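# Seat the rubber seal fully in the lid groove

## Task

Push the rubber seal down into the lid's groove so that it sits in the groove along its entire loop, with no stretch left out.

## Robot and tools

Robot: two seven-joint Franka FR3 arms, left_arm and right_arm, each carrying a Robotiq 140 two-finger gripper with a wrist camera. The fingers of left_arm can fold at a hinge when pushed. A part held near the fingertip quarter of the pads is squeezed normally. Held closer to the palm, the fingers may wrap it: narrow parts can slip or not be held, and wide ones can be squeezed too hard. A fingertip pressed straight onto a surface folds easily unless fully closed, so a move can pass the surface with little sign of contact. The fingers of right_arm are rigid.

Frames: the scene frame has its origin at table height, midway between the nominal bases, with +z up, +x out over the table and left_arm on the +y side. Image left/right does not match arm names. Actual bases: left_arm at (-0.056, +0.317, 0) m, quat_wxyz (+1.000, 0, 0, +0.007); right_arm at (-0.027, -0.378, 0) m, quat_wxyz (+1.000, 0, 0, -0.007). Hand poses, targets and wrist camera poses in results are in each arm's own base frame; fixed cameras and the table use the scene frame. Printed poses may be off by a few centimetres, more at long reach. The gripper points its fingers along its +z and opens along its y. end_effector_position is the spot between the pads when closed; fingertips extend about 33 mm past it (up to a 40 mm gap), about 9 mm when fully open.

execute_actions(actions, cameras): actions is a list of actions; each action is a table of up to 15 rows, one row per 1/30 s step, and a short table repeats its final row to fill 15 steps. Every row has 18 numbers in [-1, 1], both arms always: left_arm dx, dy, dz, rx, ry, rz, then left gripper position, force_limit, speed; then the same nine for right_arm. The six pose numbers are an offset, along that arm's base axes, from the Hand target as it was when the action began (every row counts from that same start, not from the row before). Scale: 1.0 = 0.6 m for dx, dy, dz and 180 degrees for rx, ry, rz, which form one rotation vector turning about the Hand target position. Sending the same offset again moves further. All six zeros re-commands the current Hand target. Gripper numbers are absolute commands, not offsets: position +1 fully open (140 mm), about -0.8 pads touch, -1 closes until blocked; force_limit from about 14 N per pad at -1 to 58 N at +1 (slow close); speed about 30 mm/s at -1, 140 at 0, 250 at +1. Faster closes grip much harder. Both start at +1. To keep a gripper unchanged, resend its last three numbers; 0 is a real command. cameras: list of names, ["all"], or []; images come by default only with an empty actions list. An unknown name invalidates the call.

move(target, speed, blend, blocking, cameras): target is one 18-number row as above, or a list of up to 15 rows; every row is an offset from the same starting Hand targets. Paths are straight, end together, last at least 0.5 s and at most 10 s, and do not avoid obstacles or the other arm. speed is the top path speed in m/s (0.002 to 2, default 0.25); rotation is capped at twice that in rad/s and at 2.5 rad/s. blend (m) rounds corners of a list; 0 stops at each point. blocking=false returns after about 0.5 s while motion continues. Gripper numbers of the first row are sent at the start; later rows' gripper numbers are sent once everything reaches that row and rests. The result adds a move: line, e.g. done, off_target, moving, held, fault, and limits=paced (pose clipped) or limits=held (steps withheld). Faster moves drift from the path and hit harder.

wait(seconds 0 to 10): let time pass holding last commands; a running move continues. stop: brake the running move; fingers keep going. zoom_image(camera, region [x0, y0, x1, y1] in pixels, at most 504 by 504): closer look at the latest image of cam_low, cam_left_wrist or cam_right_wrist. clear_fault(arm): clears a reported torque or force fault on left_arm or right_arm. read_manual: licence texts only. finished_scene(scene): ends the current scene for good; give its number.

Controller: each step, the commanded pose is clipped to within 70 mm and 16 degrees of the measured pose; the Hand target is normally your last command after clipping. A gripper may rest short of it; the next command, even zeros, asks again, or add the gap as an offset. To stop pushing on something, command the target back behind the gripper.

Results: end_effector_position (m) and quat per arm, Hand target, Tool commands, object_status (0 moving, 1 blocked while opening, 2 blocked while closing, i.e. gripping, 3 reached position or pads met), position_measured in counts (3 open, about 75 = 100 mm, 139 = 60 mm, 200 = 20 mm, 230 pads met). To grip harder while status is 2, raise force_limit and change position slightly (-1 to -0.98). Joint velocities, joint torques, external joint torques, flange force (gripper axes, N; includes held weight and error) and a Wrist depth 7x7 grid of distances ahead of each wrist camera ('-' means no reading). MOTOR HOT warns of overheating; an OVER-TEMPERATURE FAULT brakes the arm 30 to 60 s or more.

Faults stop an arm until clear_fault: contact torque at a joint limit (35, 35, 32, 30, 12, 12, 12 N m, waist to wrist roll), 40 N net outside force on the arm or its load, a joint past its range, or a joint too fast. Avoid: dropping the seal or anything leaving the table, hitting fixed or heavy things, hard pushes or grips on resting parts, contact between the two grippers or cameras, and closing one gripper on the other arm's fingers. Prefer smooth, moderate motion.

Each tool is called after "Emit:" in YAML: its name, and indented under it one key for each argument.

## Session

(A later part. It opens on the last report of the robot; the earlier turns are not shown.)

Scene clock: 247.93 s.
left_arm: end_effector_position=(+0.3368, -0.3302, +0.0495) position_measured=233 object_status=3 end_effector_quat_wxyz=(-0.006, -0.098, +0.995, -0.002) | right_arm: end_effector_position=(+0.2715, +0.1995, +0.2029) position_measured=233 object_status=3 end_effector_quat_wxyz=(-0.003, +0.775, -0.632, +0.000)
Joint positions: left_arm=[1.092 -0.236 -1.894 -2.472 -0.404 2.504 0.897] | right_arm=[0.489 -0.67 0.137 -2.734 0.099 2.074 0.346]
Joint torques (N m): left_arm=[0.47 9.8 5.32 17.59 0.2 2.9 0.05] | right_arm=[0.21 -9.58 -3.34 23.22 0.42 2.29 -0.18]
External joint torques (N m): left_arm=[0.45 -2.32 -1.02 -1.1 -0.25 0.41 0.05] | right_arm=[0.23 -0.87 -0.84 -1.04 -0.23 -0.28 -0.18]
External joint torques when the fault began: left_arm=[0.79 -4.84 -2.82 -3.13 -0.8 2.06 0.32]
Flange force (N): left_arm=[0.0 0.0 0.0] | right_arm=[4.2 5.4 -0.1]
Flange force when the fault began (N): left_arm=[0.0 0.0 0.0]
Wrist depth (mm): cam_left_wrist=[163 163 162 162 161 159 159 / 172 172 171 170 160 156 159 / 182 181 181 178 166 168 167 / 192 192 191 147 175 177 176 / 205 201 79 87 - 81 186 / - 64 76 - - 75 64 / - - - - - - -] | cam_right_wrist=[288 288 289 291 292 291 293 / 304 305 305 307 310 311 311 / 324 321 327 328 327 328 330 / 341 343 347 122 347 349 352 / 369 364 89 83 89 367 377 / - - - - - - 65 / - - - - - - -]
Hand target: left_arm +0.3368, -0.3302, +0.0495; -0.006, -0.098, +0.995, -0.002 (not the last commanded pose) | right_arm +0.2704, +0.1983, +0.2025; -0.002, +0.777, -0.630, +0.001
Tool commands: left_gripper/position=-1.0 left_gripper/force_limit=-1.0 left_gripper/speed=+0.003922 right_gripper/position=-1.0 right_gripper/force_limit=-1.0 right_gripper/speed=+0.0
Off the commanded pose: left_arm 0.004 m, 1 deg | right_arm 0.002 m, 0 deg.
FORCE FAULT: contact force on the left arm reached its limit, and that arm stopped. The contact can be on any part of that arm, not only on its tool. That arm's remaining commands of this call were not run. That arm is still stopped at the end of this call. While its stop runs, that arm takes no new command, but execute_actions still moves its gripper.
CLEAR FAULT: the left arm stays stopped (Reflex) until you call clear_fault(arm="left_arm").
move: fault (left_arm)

Emit:
clear_fault:
  arm: "left_arm"

Emit:
move:
  target:
    - [0.0,0.0,0.05,0,0,0,-1,-1,0,0,0,0,0,0,0,-1,-1,0]
  speed: 0.1
  cameras: ["cam_left_wrist"]

Emit:
zoom_image:
  camera: "cam_left_wrist"
  region: [310, 60, 450, 300]

Scene clock: 248.30 s.
left_arm: end_effector_position=(+0.3368, -0.3302, +0.0495) position_measured=233 object_status=3 end_effector_quat_wxyz=(-0.006, -0.098, +0.995, -0.002) | right_arm: end_effector_position=(+0.2715, +0.1995, +0.2029) position_measured=233 object_status=3 end_effector_quat_wxyz=(-0.003, +0.775, -0.632, +0.000)
Joint positions: left_arm=[1.092 -0.236 -1.894 -2.472 -0.404 2.504 0.897] | right_arm=[0.489 -0.67 0.137 -2.734 0.099 2.074 0.346]
Joint torques (N m): left_arm=[0.52 9.83 5.33 17.58 0.2 2.92 0.03] | right_arm=[0.16 -9.56 -3.31 23.24 0.44 2.28 -0.15]
External joint torques (N m): left_arm=[0.52 -2.29 -1 -1.1 -0.25 0.43 0.03] | right_arm=[0.17 -0.95 -0.83 -0.93 -0.22 -0.27 -0.15]
Flange force (N): left_arm=[0.0 0.0 0.0] | right_arm=[4.2 5.4 -0.4]
Wrist depth (mm): cam_left_wrist=[163 163 162 162 162 159 159 / 172 172 170 170 160 158 158 / 182 181 180 178 168 167 167 / 192 192 191 147 175 177 175 / 204 202 79 87 - 81 185 / - 64 76 - - 75 64 / - - - - - - -] | cam_right_wrist=[287 287 290 291 291 293 293 / 304 306 307 305 308 310 311 / 322 324 326 327 328 329 332 / 343 347 344 122 348 351 353 / 372 362 89 83 89 365 382 / - - - - - - 65 / - - - - - - -]
Hand target: left_arm +0.3368, -0.3302, +0.0495; -0.006, -0.098, +0.995, -0.002 (not the last commanded pose) | right_arm +0.2704, +0.1983, +0.2025; -0.002, +0.777, -0.630, +0.001
Tool commands: left_gripper/position=-1.0 left_gripper/force_limit=-1.0 left_gripper/speed=+0.003922 right_gripper/position=-1.0 right_gripper/force_limit=-1.0 right_gripper/speed=+0.0
Off the commanded pose: left_arm 0.004 m, 1 deg | right_arm 0.002 m, 0 deg.
FORCE FAULT, CONTINUED: the left arm's stop, for the force fault that an earlier result reported, is over. The call counts as one of the actions that you can send in this scene. That arm's target is now where it stood when the stop ended, not its last command. That arm accepts commands again.
CLEAR FAULT: your call cleared the left arm's force fault. If the contact force or a joint's load stays at its limit, that arm stops again.

Scene clock: 249.63 s.
left_arm: end_effector_position=(+0.3374, -0.3307, +0.0799) position_measured=233 object_status=3 end_effector_quat_wxyz=(-0.006, -0.092, +0.996, -0.003) | right_arm: end_effector_position=(+0.2715, +0.1995, +0.2029) position_measured=233 object_status=3 end_effector_quat_wxyz=(-0.003, +0.775, -0.632, +0.000)
Joint positions: left_arm=[0.812 -0.158 -1.595 -2.465 -0.267 2.448 0.811] | right_arm=[0.489 -0.67 0.137 -2.734 0.099 2.074 0.346]
Joint velocities: left_arm=[-0.002 0 0.001 0.001 0 0 -0.008] | right_arm=[within noise]
Joint torques (N m): left_arm=[0.37 0.79 4.97 19.27 0.1 2.5 -0.23] | right_arm=[0.23 -9.51 -3.35 23.28 0.44 2.28 -0.16]
External joint torques (N m): left_arm=[0.38 -1.88 0.53 -0.9 -0.39 0.01 -0.23] | right_arm=[0.22 -0.78 -0.88 -1.03 -0.22 -0.3 -0.16]
Flange force (N): left_arm=[0.0 0.0 0.0] | right_arm=[4.1 5.0 -0.1]
Wrist depth (mm): cam_left_wrist=[191 190 189 188 189 188 186 / 201 201 198 199 188 188 188 / 212 211 212 208 199 197 197 / 225 225 223 147 206 208 207 / 240 236 79 87 - 81 218 / - 64 76 - - 75 64 / - - - - - - -] | cam_right_wrist=[285 289 291 291 291 293 292 / 305 307 309 307 309 308 309 / 324 322 328 328 328 331 330 / 345 344 345 122 347 348 354 / 367 363 89 83 89 363 380 / - - - - - - 65 / - - - - - - -]
Hand target: left_arm +0.3368, -0.3302, +0.0795; -0.006, -0.098, +0.995, -0.002 | right_arm +0.2704, +0.1983, +0.2025; -0.002, +0.777, -0.630, +0.001
Off the commanded pose: left_arm 0.001 m, 1 deg | right_arm 0.002 m, 0 deg.
move: done
Images, in order (width x height): cam_left_wrist 672x504.

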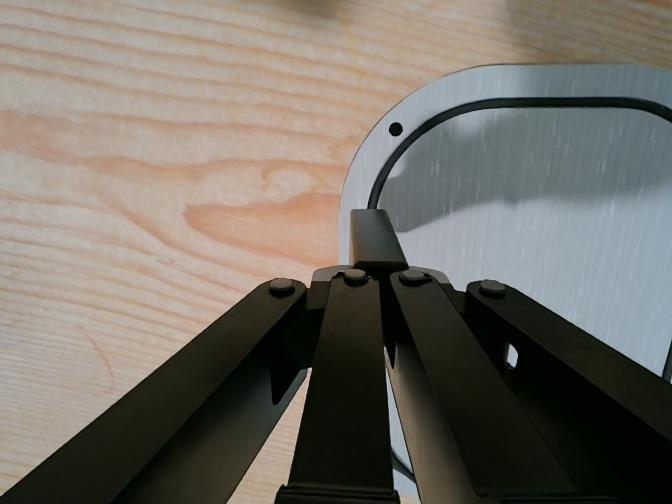

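Scaled by 2.100 from the camera's 672x504 image, which has a finer 960x720 frame.

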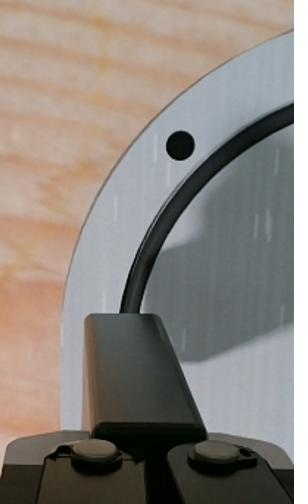

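Emit:
move:
  target:
    - [0.0,0.05,0.25,0,0,0,-1,-1,0,0,0,0,0,0,0,-1,-1,0]
    - [0.1,0.6,0.3,0,0,0,-1,-1,0,0,0,0,0,0,0,-1,-1,0]
  speed: 0.3
  blend: 0.05

Scene clock: 252.80 s.
left_arm: end_effector_position=(+0.3962, +0.0289, +0.2599) position_measured=233 object_status=3 end_effector_quat_wxyz=(-0.007, -0.103, +0.995, -0.003) | right_arm: end_effector_position=(+0.2715, +0.1995, +0.2029) position_measured=233 object_status=3 end_effector_quat_wxyz=(-0.003, +0.775, -0.632, +0.000)
Joint positions: left_arm=[0.396 -0.501 -0.281 -2.444 -0.15 1.942 1.57] | right_arm=[0.489 -0.67 0.137 -2.734 0.099 2.074 0.346]
Joint velocities: left_arm=[0 0.001 0.001 0 0.001 0.001 0.006] | right_arm=[within noise]
Joint torques (N m): left_arm=[0.27 -13.49 3.39 24.13 0.99 2.75 0.34] | right_arm=[0.18 -9.52 -3.31 23.29 0.45 2.28 -0.13]
External joint torques (N m): left_arm=[0.31 0.68 0.16 -0.34 0.24 0.31 0.34] | right_arm=[0.2 -0.83 -0.84 -0.94 -0.2 -0.28 -0.13]
Flange force (N): left_arm=[-1.8 1.3 1.8] | right_arm=[4.0 5.0 -0.3]
Wrist depth (mm): cam_left_wrist=[350 346 357 350 348 345 343 / - - 374 369 367 363 361 / 410 382 396 390 384 382 380 / 426 425 418 121 405 405 401 / 452 440 79 87 - 81 422 / - 64 76 - - 75 64 / - - - - - - -] | cam_right_wrist=[288 289 291 291 293 289 292 / 303 307 307 308 309 311 309 / 325 325 326 328 328 330 332 / 345 344 348 123 352 349 354 / 368 365 89 83 89 365 379 / - - - - - - 65 / - - - - - - -]
Hand target: left_arm +0.3968, +0.0298, +0.2595; -0.006, -0.098, +0.995, -0.002 | right_arm +0.2704, +0.1983, +0.2025; -0.002, +0.777, -0.630, +0.001
Off the commanded pose: left_arm 0.001 m, 1 deg | right_arm 0.002 m, 0 deg.
move: done

Emit:
move:
  target:
    - [0,0,0,0,0,0,-1,-1,0,0.0638,0.3267,-0.1375,0,0,0.499,-1,-1,0]
  speed: 0.25
  cameras: ["cam_right_wrist","cam_low"]

Scene clock: 257.70 s.
left_arm: end_effector_position=(+0.3962, +0.0289, +0.2599) position_measured=233 object_status=3 end_effector_quat_wxyz=(-0.007, -0.101, +0.995, -0.003) | right_arm: end_effector_position=(+0.3074, +0.3936, +0.1199) position_measured=233 object_status=3 end_effector_quat_wxyz=(+0.000, +0.995, +0.102, -0.001)
Joint positions: left_arm=[0.396 -0.501 -0.281 -2.444 -0.15 1.942 1.573] | right_arm=[0.936 -0.006 -0.029 -2.356 0.002 2.348 -0.869]
Joint velocities: left_arm=[within noise] | right_arm=[0.001 0 -0.001 -0.001 0 0 -0.006]
Joint torques (N m): left_arm=[0.74 -13.65 2.99 24.1 0.84 2.75 0.28] | right_arm=[-0.48 -28.78 -1.33 21.7 1.06 2.61 -0.23]
External joint torques (N m): left_arm=[0.63 0.42 -0.4 -0.27 0.08 0.33 0.28] | right_arm=[-0.55 0.97 -1.4 -0.42 0.48 -0.04 -0.23]
Flange force (N): left_arm=[-1.4 0.5 1.8] | right_arm=[2.6 1.0 2.0]
Wrist depth (mm): cam_left_wrist=[- 346 352 350 346 345 342 / 368 366 371 368 365 363 360 / 396 385 393 391 388 382 378 / 429 423 418 121 405 408 400 / 453 445 79 87 - 81 422 / - 64 76 - - 75 64 / - - - - - - -] | cam_right_wrist=[200 201 203 204 216 215 216 / 217 218 215 217 228 229 228 / 228 228 229 229 241 242 246 / 256 244 244 122 258 260 261 / 275 270 89 83 89 271 279 / - - - - - - 65 / - - - - - - -]
Hand target: left_arm +0.3968, +0.0298, +0.2595; -0.006, -0.098, +0.995, -0.002 | right_arm +0.3087, +0.3943, +0.1200; -0.002, +0.995, +0.103, -0.001
Off the commanded pose: left_arm 0.001 m, 0 deg | right_arm 0.001 m, 0 deg.
move: done
Images, in order (width x height): cam_low 672x504, cam_right_wrist 672x504.

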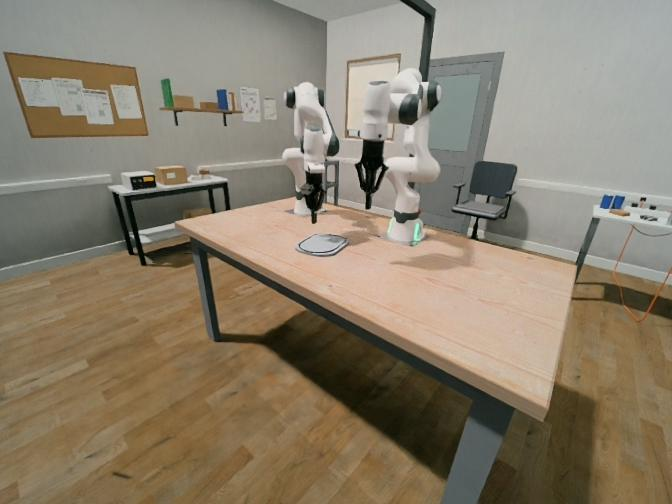

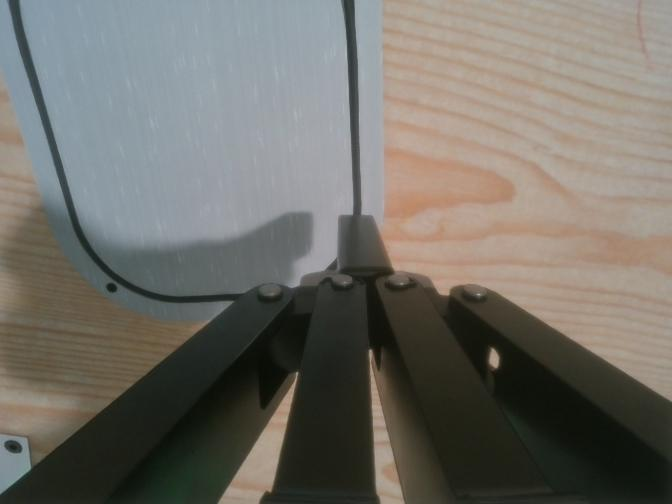

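Emit:
move:
  target:
    - [0,0,0,0,0,0,-1,-1,0,0,0,-0.096,0,0,0,-1,-1,0]
  speed: 0.15
  cameras: ["cam_right_wrist"]

Emit:
zoom_image:
  camera: "cam_right_wrist"
  region: [300, 0, 420, 240]

Scene clock: 259.13 s.
left_arm: end_effector_position=(+0.3962, +0.0289, +0.2599) position_measured=233 object_status=3 end_effector_quat_wxyz=(-0.007, -0.101, +0.995, -0.003) | right_arm: end_effector_position=(+0.3077, +0.3938, +0.0627) position_measured=233 object_status=3 end_effector_quat_wxyz=(+0.000, +0.995, +0.102, -0.001)
Joint positions: left_arm=[0.396 -0.501 -0.281 -2.444 -0.15 1.942 1.573] | right_arm=[0.936 0.106 -0.029 -2.391 0.008 2.495 -0.875]
Joint velocities: left_arm=[within noise] | right_arm=[0 0.001 0.001 0.001 0.001 0.005 -0.001]
Joint torques (N m): left_arm=[0.7 -13.63 2.91 24.08 0.83 2.75 0.34] | right_arm=[-0.69 -30.76 -0.89 19.47 0.96 2.71 -0.18]
External joint torques (N m): left_arm=[0.72 0.49 -0.36 -0.34 0.08 0.32 0.34] | right_arm=[-0.71 1.12 -0.92 -0.92 0.48 0.06 -0.18]
Flange force (N): left_arm=[-1.5 0.8 1.9] | right_arm=[1.0 1.8 3.0]
Wrist depth (mm): cam_left_wrist=[351 348 356 352 347 346 341 / 367 365 372 369 367 363 362 / 407 390 390 395 386 382 378 / 426 422 414 121 399 405 402 / 451 448 79 87 - 81 424 / - 64 76 - - 75 64 / - - - - - - -] | cam_right_wrist=[152 152 153 153 165 165 165 / 161 161 162 162 175 175 175 / - 172 172 172 185 186 186 / 186 183 183 136 198 199 199 / 195 193 89 83 89 207 214 / - - - - - - 65 / - - - - - - -]
Hand target: left_arm +0.3968, +0.0298, +0.2595; -0.006, -0.098, +0.995, -0.002 | right_arm +0.3087, +0.3943, +0.0624; -0.002, +0.995, +0.103, -0.001
Off the commanded pose: left_arm 0.001 m, 0 deg | right_arm 0.001 m, 0 deg.
move: done
Images, in order (width x height): cam_right_wrist 672x504.

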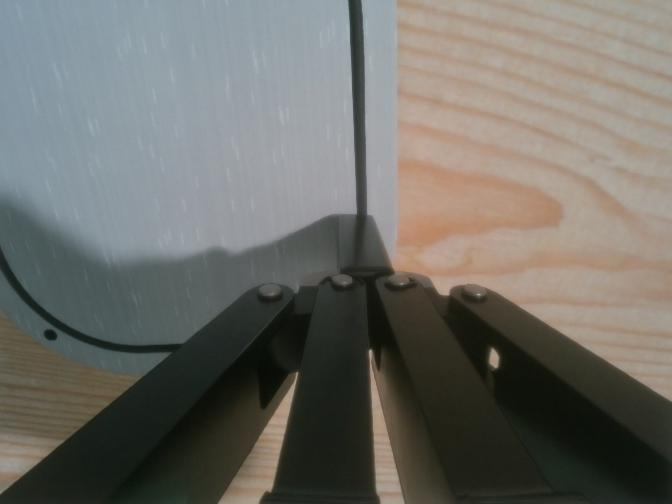

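Scaled by 2.100 from the camera's 672x504 image, which has a finer 960x720 frame.

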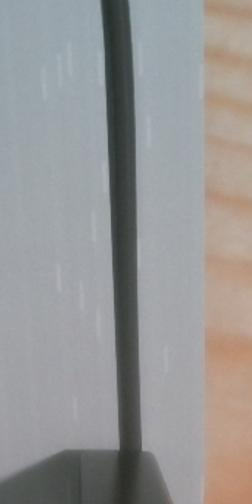

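Emit:
move:
  target:
    - [0,0,0,0,0,0,-1,-1,0,0.0008,-0.0041,0,0,0,0,-1,-1,0]
    - [0,0,0,0,0,0,-1,-1,0,0.0008,-0.0041,-0.0157,0,0,0,-1,-1,0]
  speed: 0.05
  cameras: ["cam_right_wrist"]

Emit:
zoom_image:
  camera: "cam_right_wrist"
  region: [300, 0, 420, 240]

Scene clock: 260.57 s.
left_arm: end_effector_position=(+0.3962, +0.0289, +0.2599) position_measured=233 object_status=3 end_effector_quat_wxyz=(-0.007, -0.101, +0.995, -0.003) | right_arm: end_effector_position=(+0.3084, +0.3920, +0.0560) position_measured=233 object_status=3 end_effector_quat_wxyz=(+0.000, +0.995, +0.102, -0.001)
Joint positions: left_arm=[0.396 -0.501 -0.281 -2.444 -0.15 1.942 1.573] | right_arm=[0.932 0.117 -0.029 -2.397 0.009 2.514 -0.88]
Joint torques (N m): left_arm=[0.67 -13.68 2.96 24.1 0.84 2.75 0.35] | right_arm=[-0.72 -28.19 -1.1 18.52 0.93 3.86 -0.13]
External joint torques (N m): left_arm=[0.74 0.35 -0.23 -0.28 0.09 0.33 0.35] | right_arm=[-0.63 3.71 -1.02 -1.55 0.46 1.22 -0.13]
Flange force (N): left_arm=[-1.1 1.0 1.7] | right_arm=[3.2 -0.1 11.8]
Wrist depth (mm): cam_left_wrist=[347 347 355 352 346 345 340 / 368 365 378 372 366 362 359 / 388 386 394 388 388 385 380 / 431 421 413 121 405 403 405 / 450 446 79 87 - 82 423 / - 64 76 - - 75 64 / - - - - - - -] | cam_right_wrist=[148 147 147 148 159 159 159 / 155 155 156 159 168 169 168 / 165 166 168 166 179 179 179 / 176 176 177 154 189 192 193 / 190 186 90 83 89 201 207 / - - - - - - 65 / - - - - - - -]
Hand target: left_arm +0.3968, +0.0298, +0.2595; -0.006, -0.098, +0.995, -0.002 | right_arm +0.3092, +0.3918, +0.0530; -0.002, +0.995, +0.103, -0.001
Off the commanded pose: left_arm 0.001 m, 0 deg | right_arm 0.003 m, 0 deg.
move: done
Images, in order (width x height): cam_right_wrist 672x504.

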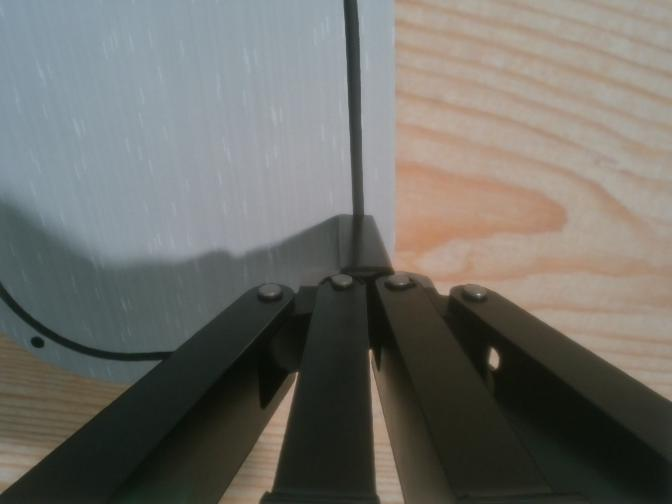

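Scaled by 2.100 from the camera's 672x504 image, which has a finer 960x720 frame.

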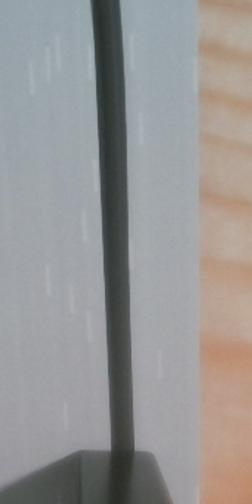

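Emit:
move:
  target:
    - [0,0,0,0,0,0,-1,-1,0,0,0,-0.0035,0,0,0,-1,-1,0]
  speed: 0.03

Scene clock: 261.37 s.
left_arm: end_effector_position=(+0.3962, +0.0289, +0.2599) position_measured=233 object_status=3 end_effector_quat_wxyz=(-0.007, -0.101, +0.995, -0.003) | right_arm: end_effector_position=(+0.3084, +0.3921, +0.0559) position_measured=233 object_status=3 end_effector_quat_wxyz=(-0.001, +0.995, +0.103, -0.001)
Joint positions: left_arm=[0.396 -0.501 -0.281 -2.444 -0.15 1.942 1.573] | right_arm=[0.932 0.117 -0.029 -2.398 0.01 2.515 -0.88]
Joint torques (N m): left_arm=[0.7 -13.7 2.96 24.1 0.85 2.74 0.36] | right_arm=[-0.67 -25.8 -1.05 18.34 0.95 4.49 -0.15]
External joint torques (N m): left_arm=[0.75 0.36 -0.27 -0.26 0.1 0.32 0.36] | right_arm=[-0.62 6.13 -1 -1.69 0.48 1.85 -0.15]
Flange force (N): left_arm=[-1.2 1.0 1.7] | right_arm=[6.9 -3.2 18.7]
Wrist depth (mm): cam_left_wrist=[350 347 356 350 346 347 343 / 369 362 374 373 365 363 359 / 388 391 394 390 385 382 378 / 429 422 418 121 408 408 401 / 456 444 79 87 - 81 422 / - 64 75 - - 75 64 / - - - - - - -] | cam_right_wrist=[148 147 147 146 158 159 160 / 155 155 155 158 167 168 169 / 165 165 168 166 178 179 179 / 175 177 177 154 188 191 192 / 192 186 90 83 89 199 206 / - - - - - - 65 / - - - - - - -]
Hand target: left_arm +0.3968, +0.0298, +0.2595; -0.006, -0.098, +0.995, -0.002 | right_arm +0.3092, +0.3918, +0.0509; -0.002, +0.995, +0.103, -0.001
Off the commanded pose: left_arm 0.001 m, 0 deg | right_arm 0.005 m, 0 deg.
move: off_target (right_arm)

Emit:
move:
  target:
    - [0,0,0,0,0,0,-1,-1,0,0,0,-0.004,0,0,0,-1,-1,0]
  speed: 0.03
  cameras: ["cam_right_wrist"]

Emit:
zoom_image:
  camera: "cam_right_wrist"
  region: [320, 120, 400, 280]

Scene clock: 262.30 s.
left_arm: end_effector_position=(+0.3962, +0.0289, +0.2599) position_measured=233 object_status=3 end_effector_quat_wxyz=(-0.007, -0.101, +0.995, -0.003) | right_arm: end_effector_position=(+0.3099, +0.3935, +0.0558) position_measured=233 object_status=3 end_effector_quat_wxyz=(-0.003, +0.995, +0.103, +0.001)
Joint positions: left_arm=[0.396 -0.501 -0.281 -2.444 -0.15 1.942 1.573] | right_arm=[0.932 0.119 -0.029 -2.398 0.01 2.523 -0.881]
Joint velocities: left_arm=[within noise] | right_arm=[-0.001 0.002 0 0.001 0 0.004 0]
Joint torques (N m): left_arm=[0.72 -13.62 2.98 24.14 0.84 2.74 0.32] | right_arm=[-0.52 -23.38 -0.86 17.13 0.99 4.12 -0.12]
External joint torques (N m): left_arm=[0.69 0.37 -0.32 -0.24 0.09 0.32 0.32] | right_arm=[-0.31 8.41 -0.67 -2.83 0.51 1.48 -0.12]
Flange force (N): left_arm=[-1.3 0.8 1.6] | right_arm=[7.9 -4.9 23.3]
Wrist depth (mm): cam_left_wrist=[348 350 354 350 348 346 341 / - - 372 370 366 363 358 / 388 381 393 392 389 384 381 / 428 422 418 121 408 405 400 / 454 446 79 87 - 82 423 / - 64 76 - - 75 64 / - - - - - - -] | cam_right_wrist=[149 149 148 148 159 158 160 / 156 156 157 158 168 169 169 / 164 165 167 165 178 178 179 / 176 177 177 155 188 190 191 / 191 186 90 83 89 197 205 / - - - - - - 65 / - - - - - - -]
Hand target: left_arm +0.3968, +0.0298, +0.2595; -0.006, -0.098, +0.995, -0.002 | right_arm +0.3092, +0.3918, +0.0485; -0.002, +0.995, +0.103, -0.001
Off the commanded pose: left_arm 0.001 m, 0 deg | right_arm 0.008 m, 0 deg.
move: off_target (right_arm)
Images, in order (width x height): cam_right_wrist 672x504.

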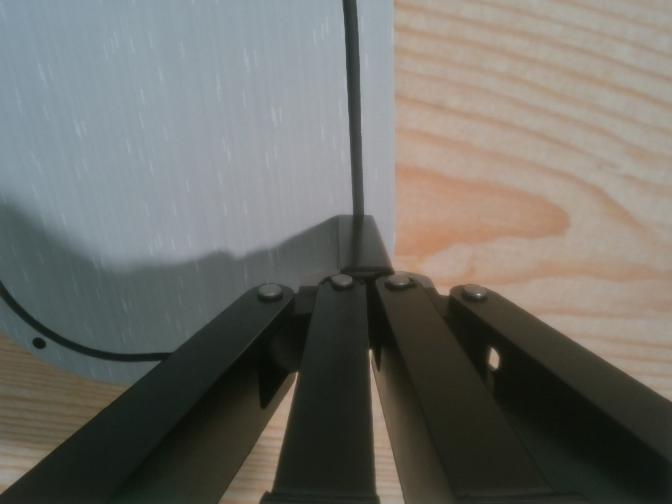

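Scaled by 3.150 from the camera's 672x504 image, which has a finer 960x720 frame.

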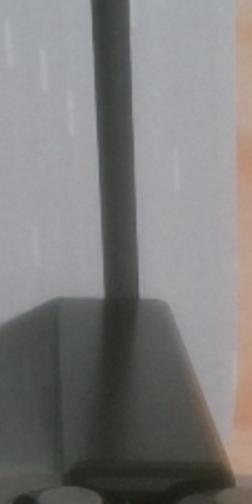

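Emit:
move:
  target:
    - [0,0,0,0,0,0,-1,-1,0,0,0,0.025,0,0,0,-1,-1,0]
    - [0,0,0,0,0,0,-1,-1,0,-0.0068,0.0326,0.025,0,0,0,-1,-1,0]
    - [0,0,0,0,0,0,-1,-1,0,-0.0068,0.0326,0.0067,0,0,0,-1,-1,0]
  speed: 0.06
  cameras: ["cam_right_wrist"]

Emit:
zoom_image:
  camera: "cam_right_wrist"
  region: [320, 60, 480, 280]

Scene clock: 264.43 s.
left_arm: end_effector_position=(+0.3962, +0.0289, +0.2599) position_measured=233 object_status=3 end_effector_quat_wxyz=(-0.007, -0.101, +0.995, -0.003) | right_arm: end_effector_position=(+0.3053, +0.4108, +0.0555) position_measured=233 object_status=3 end_effector_quat_wxyz=(-0.001, +0.995, +0.105, -0.001)
Joint positions: left_arm=[0.396 -0.501 -0.281 -2.444 -0.15 1.942 1.573] | right_arm=[0.949 0.15 -0.018 -2.353 0.01 2.502 -0.858]
Joint velocities: left_arm=[within noise] | right_arm=[0 0.001 -0.001 0 0.001 0 0.004]
Joint torques (N m): left_arm=[0.68 -13.69 2.93 24.12 0.83 2.75 0.34] | right_arm=[0.32 -29.5 -0.75 18.87 0.55 3.74 0.21]
External joint torques (N m): left_arm=[0.66 0.39 -0.37 -0.29 0.07 0.33 0.34] | right_arm=[0.34 3.69 -0.78 -1.38 0.07 1.09 0.21]
Flange force (N): left_arm=[-1.3 0.7 1.8] | right_arm=[2.1 -2.1 11.0]
Wrist depth (mm): cam_left_wrist=[357 348 355 351 348 345 344 / 366 368 371 371 364 360 360 / 390 391 396 390 388 382 378 / 426 422 419 121 408 404 400 / 453 445 79 87 - 82 419 / - 64 76 - - 75 64 / - - - - - - -] | cam_right_wrist=[147 146 147 147 154 159 159 / 155 155 155 156 164 168 168 / 164 164 166 165 171 179 179 / 175 176 177 155 187 191 191 / 190 188 90 83 89 197 205 / - - - - - - 65 / - - - - - - -]
Hand target: left_arm +0.3968, +0.0298, +0.2595; -0.006, -0.098, +0.995, -0.002 | right_arm +0.3051, +0.4114, +0.0525; -0.002, +0.995, +0.103, -0.001
Off the commanded pose: left_arm 0.001 m, 0 deg | right_arm 0.003 m, 0 deg.
move: done
Images, in order (width x height): cam_right_wrist 672x504.

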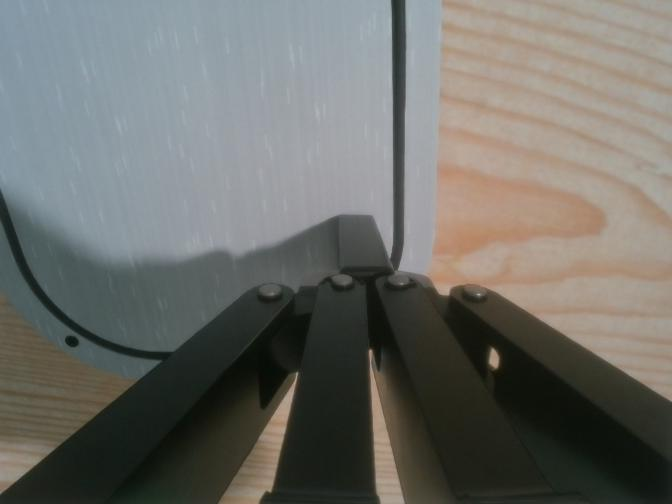

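Scaled by 2.291 from the camera's 672x504 image, which has a finer 960x720 frame.

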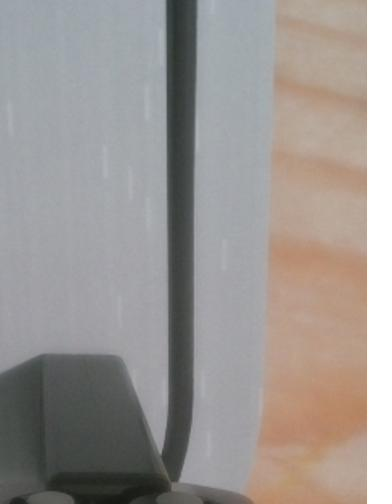

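Emit:
move:
  target:
    - [0,0,0,0,0,0,-1,-1,0,0,0,0.02,0,0,0,-1,-1,0]
    - [0,0,0,0,0,0,-1,-1,0,0.0427,-0.0252,0.02,0,0,0,-1,-1,0]
    - [0,0,0,0,0,0,-1,-1,0,0.0427,-0.0252,-0.0035,0,0,0,-1,-1,0]
  speed: 0.06
  cameras: ["cam_right_wrist"]

Emit:
zoom_image:
  camera: "cam_right_wrist"
  region: [320, 60, 480, 280]

Scene clock: 266.97 s.
left_arm: end_effector_position=(+0.3962, +0.0289, +0.2599) position_measured=233 object_status=3 end_effector_quat_wxyz=(-0.007, -0.101, +0.995, -0.003) | right_arm: end_effector_position=(+0.3304, +0.3972, +0.0562) position_measured=233 object_status=3 end_effector_quat_wxyz=(-0.001, +0.995, +0.102, +0.000)
Joint positions: left_arm=[0.396 -0.501 -0.281 -2.444 -0.15 1.942 1.573] | right_arm=[0.91 0.159 -0.034 -2.338 0.013 2.499 -0.908]
Joint velocities: left_arm=[within noise] | right_arm=[0 0 0 0.001 0 0.001 -0.007]
Joint torques (N m): left_arm=[0.72 -13.65 2.98 24.13 0.84 2.75 0.33] | right_arm=[-0.95 -26.87 -1.1 18.2 0.91 4.33 -0.16]
External joint torques (N m): left_arm=[0.72 0.57 -0.31 -0.29 0.09 0.33 0.33] | right_arm=[-1 6.64 -1.13 -2.03 0.42 1.69 -0.16]
Flange force (N): left_arm=[-1.9 0.8 1.9] | right_arm=[7.2 -2.5 18.8]
Wrist depth (mm): cam_left_wrist=[351 348 355 351 350 346 343 / 369 361 371 372 366 363 362 / 396 384 394 392 386 380 381 / 426 422 414 121 405 405 402 / 456 445 79 87 - 82 423 / - 64 76 - - 75 64 / - - - - - - -] | cam_right_wrist=[148 149 151 149 159 159 159 / 155 155 156 157 169 169 169 / - 166 167 166 179 179 179 / 175 176 177 110 189 191 192 / 191 187 90 83 89 199 205 / - - - - - - 65 / - - - - - - -]
Hand target: left_arm +0.3968, +0.0298, +0.2595; -0.006, -0.098, +0.995, -0.002 | right_arm +0.3307, +0.3963, +0.0504; -0.002, +0.995, +0.103, -0.001
Off the commanded pose: left_arm 0.001 m, 0 deg | right_arm 0.006 m, 0 deg.
move: off_target (right_arm)
Images, in order (width x height): cam_right_wrist 672x504.

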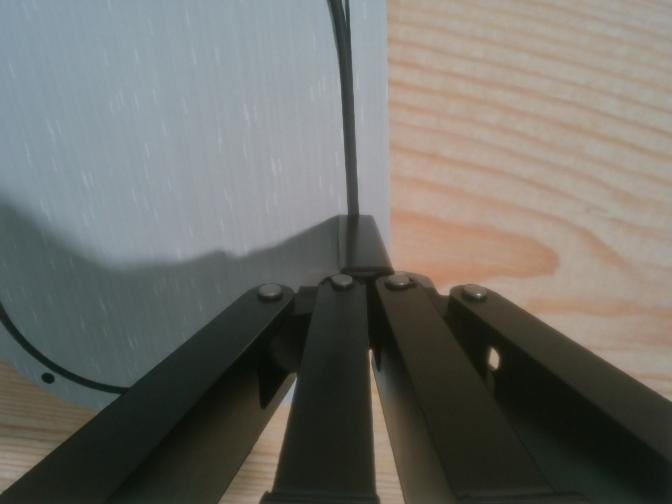

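Scaled by 2.291 from the camera's 672x504 image, which has a finer 960x720 frame.

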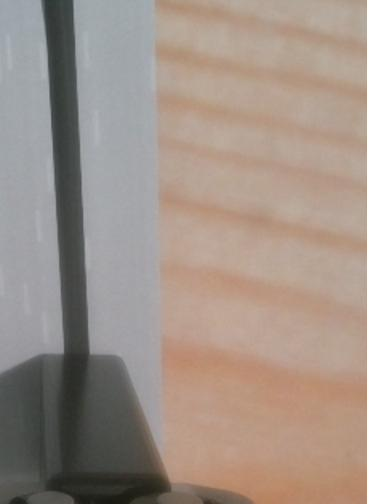

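Emit:
move:
  target:
    - [0,0,0,0,0,0,-1,-1,0,0,0,-0.003,0,0,0,-1,-1,0]
  speed: 0.03

Emit:
move:
  target:
    - [0,0,0,0,0,0,-1,-1,0,0,0,0.027,0,0,0,-1,-1,0]
    - [0,0,0,0,0,0,-1,-1,0,0.03,0.006,0.027,0,0,0,-1,-1,0]
  speed: 0.1
  cameras: ["cam_right_wrist"]

Emit:
zoom_image:
  camera: "cam_right_wrist"
  region: [260, 0, 440, 270]

Scene clock: 267.87 s.
left_arm: end_effector_position=(+0.3962, +0.0289, +0.2599) position_measured=233 object_status=3 end_effector_quat_wxyz=(-0.007, -0.101, +0.995, -0.003) | right_arm: end_effector_position=(+0.3304, +0.3972, +0.0561) position_measured=233 object_status=3 end_effector_quat_wxyz=(-0.002, +0.995, +0.103, +0.000)
Joint positions: left_arm=[0.396 -0.501 -0.281 -2.444 -0.15 1.942 1.573] | right_arm=[0.91 0.159 -0.034 -2.339 0.013 2.5 -0.91]
Joint torques (N m): left_arm=[0.71 -13.66 2.93 24.08 0.83 2.73 0.31] | right_arm=[-0.76 -25.09 -1.07 17.98 0.96 4.89 -0.1]
External joint torques (N m): left_arm=[0.65 0.53 -0.42 -0.41 0.07 0.29 0.31] | right_arm=[-0.76 8.47 -1.05 -2.34 0.48 2.24 -0.1]
Flange force (N): left_arm=[-1.4 0.6 2.0] | right_arm=[9.1 -4.6 24.1]
Wrist depth (mm): cam_left_wrist=[346 358 354 351 350 345 341 / 373 362 371 373 368 363 361 / - - 395 396 386 384 379 / 426 425 418 121 404 407 402 / 453 444 79 87 - 81 424 / - 64 76 - - 75 64 / - - - - - - -] | cam_right_wrist=[148 149 147 148 159 159 159 / 155 156 156 156 168 168 169 / 167 166 168 167 178 179 180 / 176 177 177 155 189 191 191 / 191 - 90 83 89 198 206 / - - - - - - 65 / - - - - - - -]
Hand target: left_arm +0.3968, +0.0298, +0.2595; -0.006, -0.098, +0.995, -0.002 | right_arm +0.3307, +0.3963, +0.0486; -0.002, +0.995, +0.103, -0.001
Off the commanded pose: left_arm 0.001 m, 0 deg | right_arm 0.008 m, 0 deg.
move: off_target (right_arm)

Scene clock: 269.50 s.
left_arm: end_effector_position=(+0.3962, +0.0289, +0.2599) position_measured=233 object_status=3 end_effector_quat_wxyz=(-0.007, -0.101, +0.995, -0.003) | right_arm: end_effector_position=(+0.3492, +0.4002, +0.0653) position_measured=233 object_status=3 end_effector_quat_wxyz=(-0.002, +0.995, +0.101, +0.001)
Joint positions: left_arm=[0.396 -0.501 -0.281 -2.444 -0.15 1.942 1.573] | right_arm=[0.894 0.174 -0.041 -2.287 0.014 2.466 -0.93]
Joint velocities: left_arm=[within noise] | right_arm=[0 0 0 0 0 0 -0.007]
Joint torques (N m): left_arm=[0.7 -13.61 2.98 24.09 0.83 2.74 0.36] | right_arm=[-0.71 -33.39 -0.53 20.31 0.97 2.36 -0.21]
External joint torques (N m): left_arm=[0.71 0.47 -0.29 -0.29 0.08 0.32 0.36] | right_arm=[-0.69 1.24 -0.46 -0.56 0.46 -0.31 -0.21]
Flange force (N): left_arm=[-1.5 0.9 1.8] | right_arm=[2.2 0.4 2.0]
Wrist depth (mm): cam_left_wrist=[345 346 352 352 349 346 341 / 361 363 373 370 368 360 356 / 392 393 392 392 387 386 380 / 428 421 418 121 405 408 399 / 457 445 79 87 - 81 422 / - 64 76 - - 75 64 / - - - - - - -] | cam_right_wrist=[155 155 157 158 166 167 167 / 164 164 165 163 177 177 176 / 174 174 175 174 187 188 189 / 188 186 186 136 199 199 201 / 198 197 90 83 89 209 215 / - - - - - - 65 / - - - - - - -]
Hand target: left_arm +0.3968, +0.0298, +0.2595; -0.006, -0.098, +0.995, -0.002 | right_arm +0.3487, +0.3999, +0.0648; -0.002, +0.995, +0.103, -0.001
Off the commanded pose: left_arm 0.001 m, 0 deg | right_arm 0.001 m, 0 deg.
move: done
Images, in order (width x height): cam_right_wrist 672x504.

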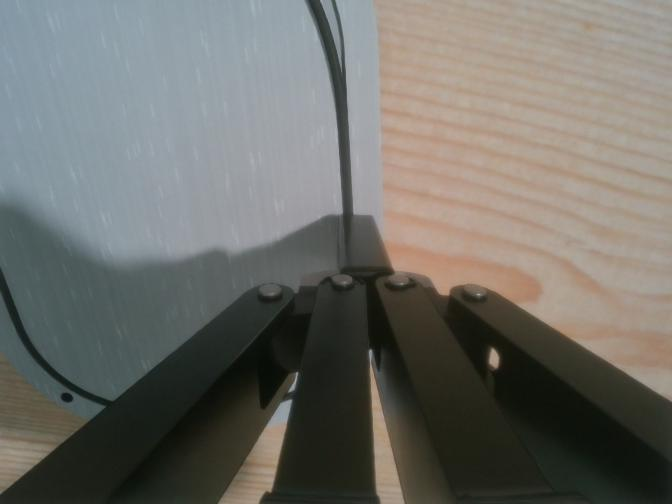

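Scaled by 1.867 from the camera's 672x504 image, which has a finer 960x720 frame.

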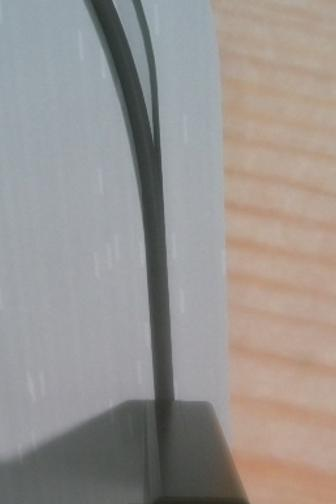

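Emit:
move:
  target:
    - [0,0,0,0,0,0,-1,-1,0,-0.0003,0.0016,-0.0255,0,0,0,-1,-1,0]
  speed: 0.06
  cameras: ["cam_right_wrist"]

Emit:
zoom_image:
  camera: "cam_right_wrist"
  region: [260, 0, 440, 270]

Scene clock: 270.57 s.
left_arm: end_effector_position=(+0.3962, +0.0289, +0.2599) position_measured=233 object_status=3 end_effector_quat_wxyz=(-0.007, -0.101, +0.995, -0.003) | right_arm: end_effector_position=(+0.3492, +0.4017, +0.0564) position_measured=233 object_status=3 end_effector_quat_wxyz=(-0.003, +0.995, +0.102, +0.001)
Joint positions: left_arm=[0.396 -0.501 -0.281 -2.444 -0.15 1.942 1.573] | right_arm=[0.893 0.195 -0.039 -2.287 0.016 2.486 -0.933]
Joint velocities: left_arm=[within noise] | right_arm=[-0.002 0 0.001 0.001 0 0.004 -0.001]
Joint torques (N m): left_arm=[0.74 -13.65 2.94 24.08 0.83 2.75 0.31] | right_arm=[-0.37 -27.23 -0.61 17.74 0.91 3.87 -0.17]
External joint torques (N m): left_arm=[0.68 0.39 -0.42 -0.26 0.07 0.33 0.31] | right_arm=[-0.34 7.72 -0.53 -2.8 0.42 1.21 -0.17]
Flange force (N): left_arm=[-1.4 0.6 1.8] | right_arm=[6.6 -3.4 19.6]
Wrist depth (mm): cam_left_wrist=[348 346 355 351 346 346 343 / 371 350 373 369 365 359 359 / 392 384 394 390 383 382 379 / 427 420 418 121 405 411 400 / 456 442 79 87 - 82 420 / - 64 76 - - 75 64 / - - - - - - -] | cam_right_wrist=[148 146 147 148 158 159 159 / 155 158 154 155 168 168 169 / 165 165 169 166 179 180 179 / 176 176 177 154 188 191 192 / 190 186 90 83 89 199 205 / - - - - - - 65 / - - - - - - -]
Hand target: left_arm +0.3968, +0.0298, +0.2595; -0.006, -0.098, +0.995, -0.002 | right_arm +0.3485, +0.4008, +0.0495; -0.002, +0.995, +0.103, -0.001
Off the commanded pose: left_arm 0.001 m, 0 deg | right_arm 0.007 m, 0 deg.
move: off_target (right_arm)
Images, in order (width x height): cam_right_wrist 672x504.

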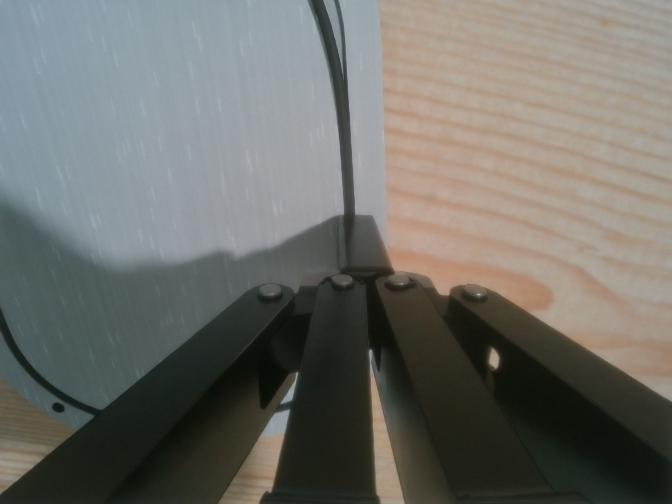

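Scaled by 1.867 from the camera's 672x504 image, which has a finer 960x720 frame.

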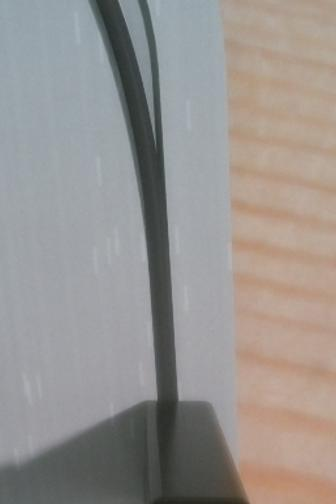

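Emit:
move:
  target:
    - [0,0,0,0,0,0,-1,-1,0,0,0,0.026,0,0,0,-1,-1,0]
    - [0,0,0,0,0,0,-1,-1,0,0.0307,0.0072,0.026,0,0,0,-1,-1,0]
  speed: 0.1
  cameras: ["cam_right_wrist"]

Emit:
zoom_image:
  camera: "cam_right_wrist"
  region: [220, 0, 440, 270]

Scene clock: 272.63 s.
left_arm: end_effector_position=(+0.3962, +0.0289, +0.2599) position_measured=233 object_status=3 end_effector_quat_wxyz=(-0.007, -0.101, +0.995, -0.003) | right_arm: end_effector_position=(+0.3675, +0.4055, +0.0656) position_measured=233 object_status=3 end_effector_quat_wxyz=(-0.002, +0.995, +0.101, +0.001)
Joint positions: left_arm=[0.396 -0.501 -0.281 -2.444 -0.15 1.942 1.573] | right_arm=[0.877 0.213 -0.043 -2.229 0.017 2.447 -0.951]
Joint velocities: left_arm=[within noise] | right_arm=[0 0.002 0.001 0 0 -0.001 -0.006]
Joint torques (N m): left_arm=[0.69 -13.63 2.96 24.12 0.84 2.75 0.31] | right_arm=[-0.64 -34.91 -0.59 20.57 0.92 2.44 -0.11]
External joint torques (N m): left_arm=[0.68 0.52 -0.32 -0.29 0.09 0.33 0.31] | right_arm=[-0.59 1.19 -0.45 -0.49 0.39 -0.22 -0.11]
Flange force (N): left_arm=[-1.7 0.7 1.8] | right_arm=[2.0 0.2 2.0]
Wrist depth (mm): cam_left_wrist=[347 345 354 350 347 344 342 / 369 369 374 373 365 362 359 / 388 386 395 390 384 384 376 / 424 425 417 121 405 405 400 / 453 445 79 87 - 81 419 / - 64 76 - - 75 64 / - - - - - - -] | cam_right_wrist=[155 155 154 158 167 167 168 / - 164 165 165 177 177 178 / 174 175 175 175 187 189 189 / 188 186 186 136 200 201 201 / 198 195 90 83 89 209 216 / - - - - - - 65 / - - - - - - -]
Hand target: left_arm +0.3968, +0.0298, +0.2595; -0.006, -0.098, +0.995, -0.002 | right_arm +0.3670, +0.4052, +0.0651; -0.002, +0.995, +0.103, -0.001
Off the commanded pose: left_arm 0.001 m, 0 deg | right_arm 0.001 m, 0 deg.
move: done
Images, in order (width x height): cam_right_wrist 672x504.

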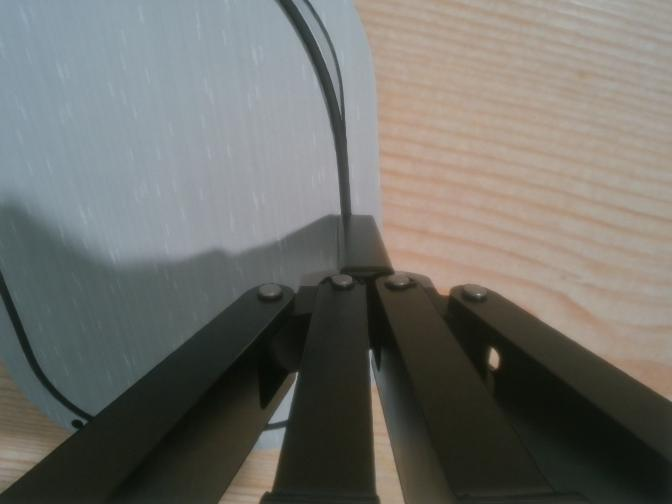

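Scaled by 1.867 from the camera's 672x504 image, which has a finer 960x720 frame.

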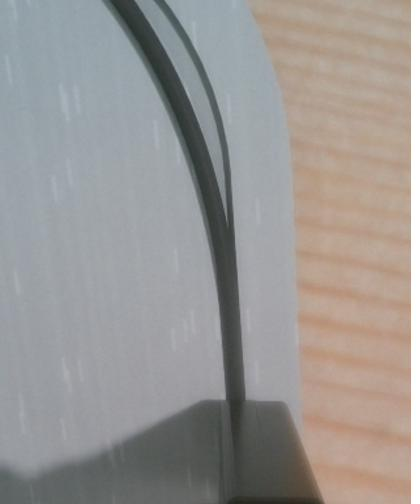

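Emit:
move:
  target:
    - [0,0,0,0,0,0,-1,-1,0,-0.0003,0.0013,-0.0257,0,0,0,-1,-1,0]
  speed: 0.06

Emit:
move:
  target:
    - [0,0,0,0,0,0,-1,-1,0,0,0,-0.0015,0,0,0,-1,-1,0]
    - [0,0,0,0,0,0,-1,-1,0,0,0,0.05,0,0,0,-1,-1,0]
    - [0,0,0,0,0,0,-1,-1,0,0.02,0.006,0.05,0,0,0,-1,-1,0]
  speed: 0.1
  cameras: ["cam_right_wrist"]

Emit:
zoom_image:
  camera: "cam_right_wrist"
  region: [220, 0, 440, 270]

Scene clock: 273.70 s.
left_arm: end_effector_position=(+0.3962, +0.0289, +0.2599) position_measured=233 object_status=3 end_effector_quat_wxyz=(-0.007, -0.101, +0.995, -0.003) | right_arm: end_effector_position=(+0.3674, +0.4071, +0.0567) position_measured=233 object_status=3 end_effector_quat_wxyz=(-0.003, +0.995, +0.102, +0.001)
Joint positions: left_arm=[0.396 -0.501 -0.281 -2.444 -0.15 1.942 1.573] | right_arm=[0.876 0.233 -0.041 -2.229 0.019 2.467 -0.954]
Joint velocities: left_arm=[within noise] | right_arm=[0.001 0 -0.001 0 0 0.003 0]
Joint torques (N m): left_arm=[0.76 -13.63 2.95 24.14 0.84 2.75 0.32] | right_arm=[-0.69 -29.08 -0.82 18.1 0.89 3.77 -0.07]
External joint torques (N m): left_arm=[0.7 0.49 -0.38 -0.24 0.09 0.32 0.32] | right_arm=[-0.73 7.45 -0.77 -2.75 0.38 1.1 -0.07]
Flange force (N): left_arm=[-1.7 0.7 1.7] | right_arm=[6.4 -2.6 18.1]
Wrist depth (mm): cam_left_wrist=[- 337 356 353 348 346 341 / 374 365 373 370 367 363 361 / 390 386 392 392 390 383 380 / 425 422 420 121 406 404 399 / 452 446 79 87 - 82 420 / - 64 76 - - 75 64 / - - - - - - -] | cam_right_wrist=[148 147 147 149 159 159 159 / 156 156 156 156 169 168 168 / 166 165 168 167 178 179 180 / 176 176 178 110 189 191 191 / 191 - 90 83 89 198 204 / - - - - - - 65 / - - - - - - -]
Hand target: left_arm +0.3968, +0.0298, +0.2595; -0.006, -0.098, +0.995, -0.002 | right_arm +0.3668, +0.4059, +0.0497; -0.002, +0.995, +0.103, -0.001
Off the commanded pose: left_arm 0.001 m, 0 deg | right_arm 0.007 m, 0 deg.
move: off_target (right_arm)

Scene clock: 275.87 s.
left_arm: end_effector_position=(+0.3962, +0.0289, +0.2599) position_measured=233 object_status=3 end_effector_quat_wxyz=(-0.007, -0.101, +0.995, -0.003) | right_arm: end_effector_position=(+0.3788, +0.4105, +0.0802) position_measured=233 object_status=3 end_effector_quat_wxyz=(-0.003, +0.995, +0.100, +0.001)
Joint positions: left_arm=[0.396 -0.501 -0.281 -2.444 -0.15 1.942 1.573] | right_arm=[0.868 0.214 -0.045 -2.181 0.019 2.4 -0.961]
Joint velocities: left_arm=[within noise] | right_arm=[-0.001 0.001 0.001 0.001 0 -0.005 -0.006]
Joint torques (N m): left_arm=[0.69 -13.61 2.97 24.07 0.83 2.73 0.32] | right_arm=[-0.63 -35.57 -1.04 21.02 0.62 2.45 -0.12]
External joint torques (N m): left_arm=[0.69 0.41 -0.3 -0.27 0.08 0.32 0.32] | right_arm=[-0.48 1.2 -0.79 -0.65 0.07 -0.22 -0.12]
Flange force (N): left_arm=[-1.4 0.8 1.7] | right_arm=[1.5 0.6 2.0]
Wrist depth (mm): cam_left_wrist=[350 348 358 353 350 346 343 / - 363 372 369 368 359 357 / 392 385 392 391 387 384 380 / 427 422 416 121 408 405 399 / 457 445 79 87 - 82 423 / - 64 76 - - 75 64 / - - - - - - -] | cam_right_wrist=[168 167 168 172 180 180 180 / 178 179 178 180 189 191 191 / 188 188 189 192 202 203 202 / 201 201 199 136 212 215 216 / 213 210 89 83 89 225 230 / - - - - - - 65 / - - - - - - -]
Hand target: left_arm +0.3968, +0.0298, +0.2595; -0.006, -0.098, +0.995, -0.002 | right_arm +0.3788, +0.4095, +0.0797; -0.002, +0.995, +0.103, -0.001
Off the commanded pose: left_arm 0.001 m, 0 deg | right_arm 0.001 m, 0 deg.
move: done
Images, in order (width x height): cam_right_wrist 672x504.

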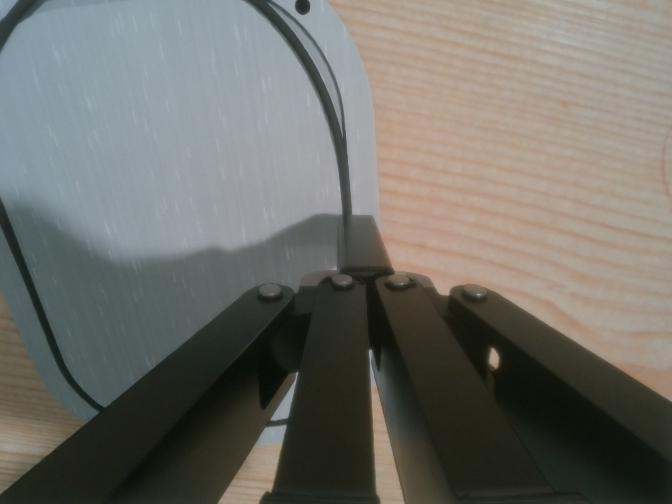

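Scaled by 1.867 from the camera's 672x504 image, which has a finer 960x720 frame.

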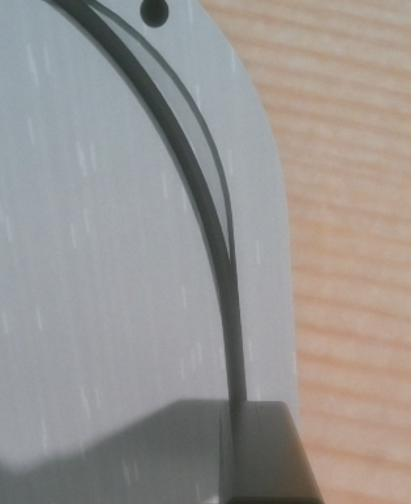

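Emit:
move:
  target:
    - [0,0,0,0,0,0,-1,-1,0,0.0,0.1,0.25,0,0,0,-1,-1,0]
  speed: 0.25
  cameras: ["cam_right_wrist"]

Emit:
zoom_image:
  camera: "cam_right_wrist"
  region: [200, 0, 500, 290]

Scene clock: 277.70 s.
left_arm: end_effector_position=(+0.3962, +0.0289, +0.2599) position_measured=233 object_status=3 end_effector_quat_wxyz=(-0.007, -0.101, +0.995, -0.003) | right_arm: end_effector_position=(+0.3789, +0.4704, +0.2300) position_measured=233 object_status=3 end_effector_quat_wxyz=(-0.004, +0.994, +0.105, +0.000)
Joint positions: left_arm=[0.396 -0.501 -0.281 -2.444 -0.15 1.942 1.573] | right_arm=[0.912 0.157 -0.024 -1.842 0.01 2.003 -0.896]
Joint velocities: left_arm=[within noise] | right_arm=[-0.001 -0.001 0.001 -0.001 0 -0.005 0.007]
Joint torques (N m): left_arm=[0.72 -13.61 2.95 24.09 0.84 2.75 0.3] | right_arm=[0.19 -37.14 -1.06 24.43 0.45 2.41 0.25]
External joint torques (N m): left_arm=[0.79 0.51 -0.26 -0.28 0.09 0.33 0.31] | right_arm=[0.1 0.76 -1.16 -0.25 -0.29 -0.25 0.25]
Flange force (N): left_arm=[-1.7 0.9 1.8] | right_arm=[1.4 -0.8 0.3]
Wrist depth (mm): cam_left_wrist=[350 333 356 350 351 344 344 / 367 368 376 369 368 364 360 / 392 384 393 392 388 382 378 / 423 418 418 121 402 408 397 / 455 444 79 87 - 82 423 / - 64 76 - - 75 64 / - - - - - - -] | cam_right_wrist=[309 310 307 308 312 310 310 / 329 327 318 318 329 332 331 / 348 346 338 337 345 350 351 / 372 370 364 122 370 374 376 / 403 394 89 83 89 392 405 / - - - - - - 65 / - - - - - - -]
Hand target: left_arm +0.3968, +0.0298, +0.2595; -0.006, -0.098, +0.995, -0.002 | right_arm +0.3788, +0.4695, +0.2297; -0.002, +0.995, +0.103, -0.001
Off the commanded pose: left_arm 0.001 m, 0 deg | right_arm 0.001 m, 0 deg.
move: done
Images, in order (width x height): cam_right_wrist 672x504.

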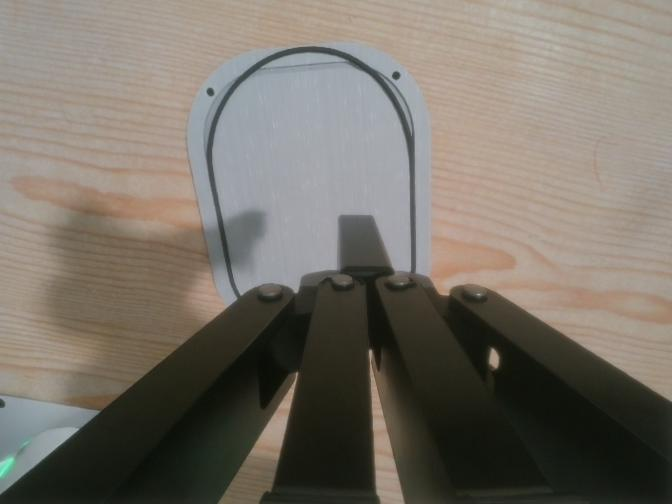

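Scaled by 1.680 from the camera's 672x504 image, which has a finer 960x720 frame.

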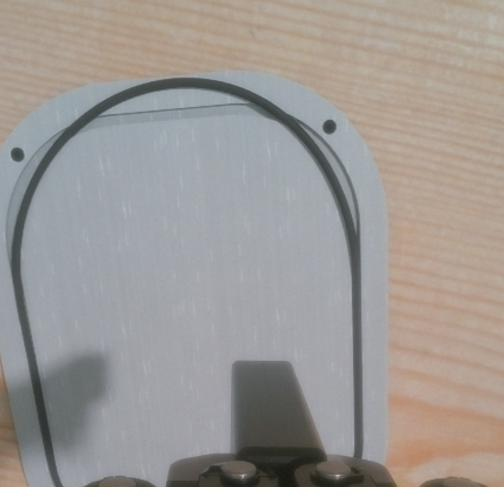

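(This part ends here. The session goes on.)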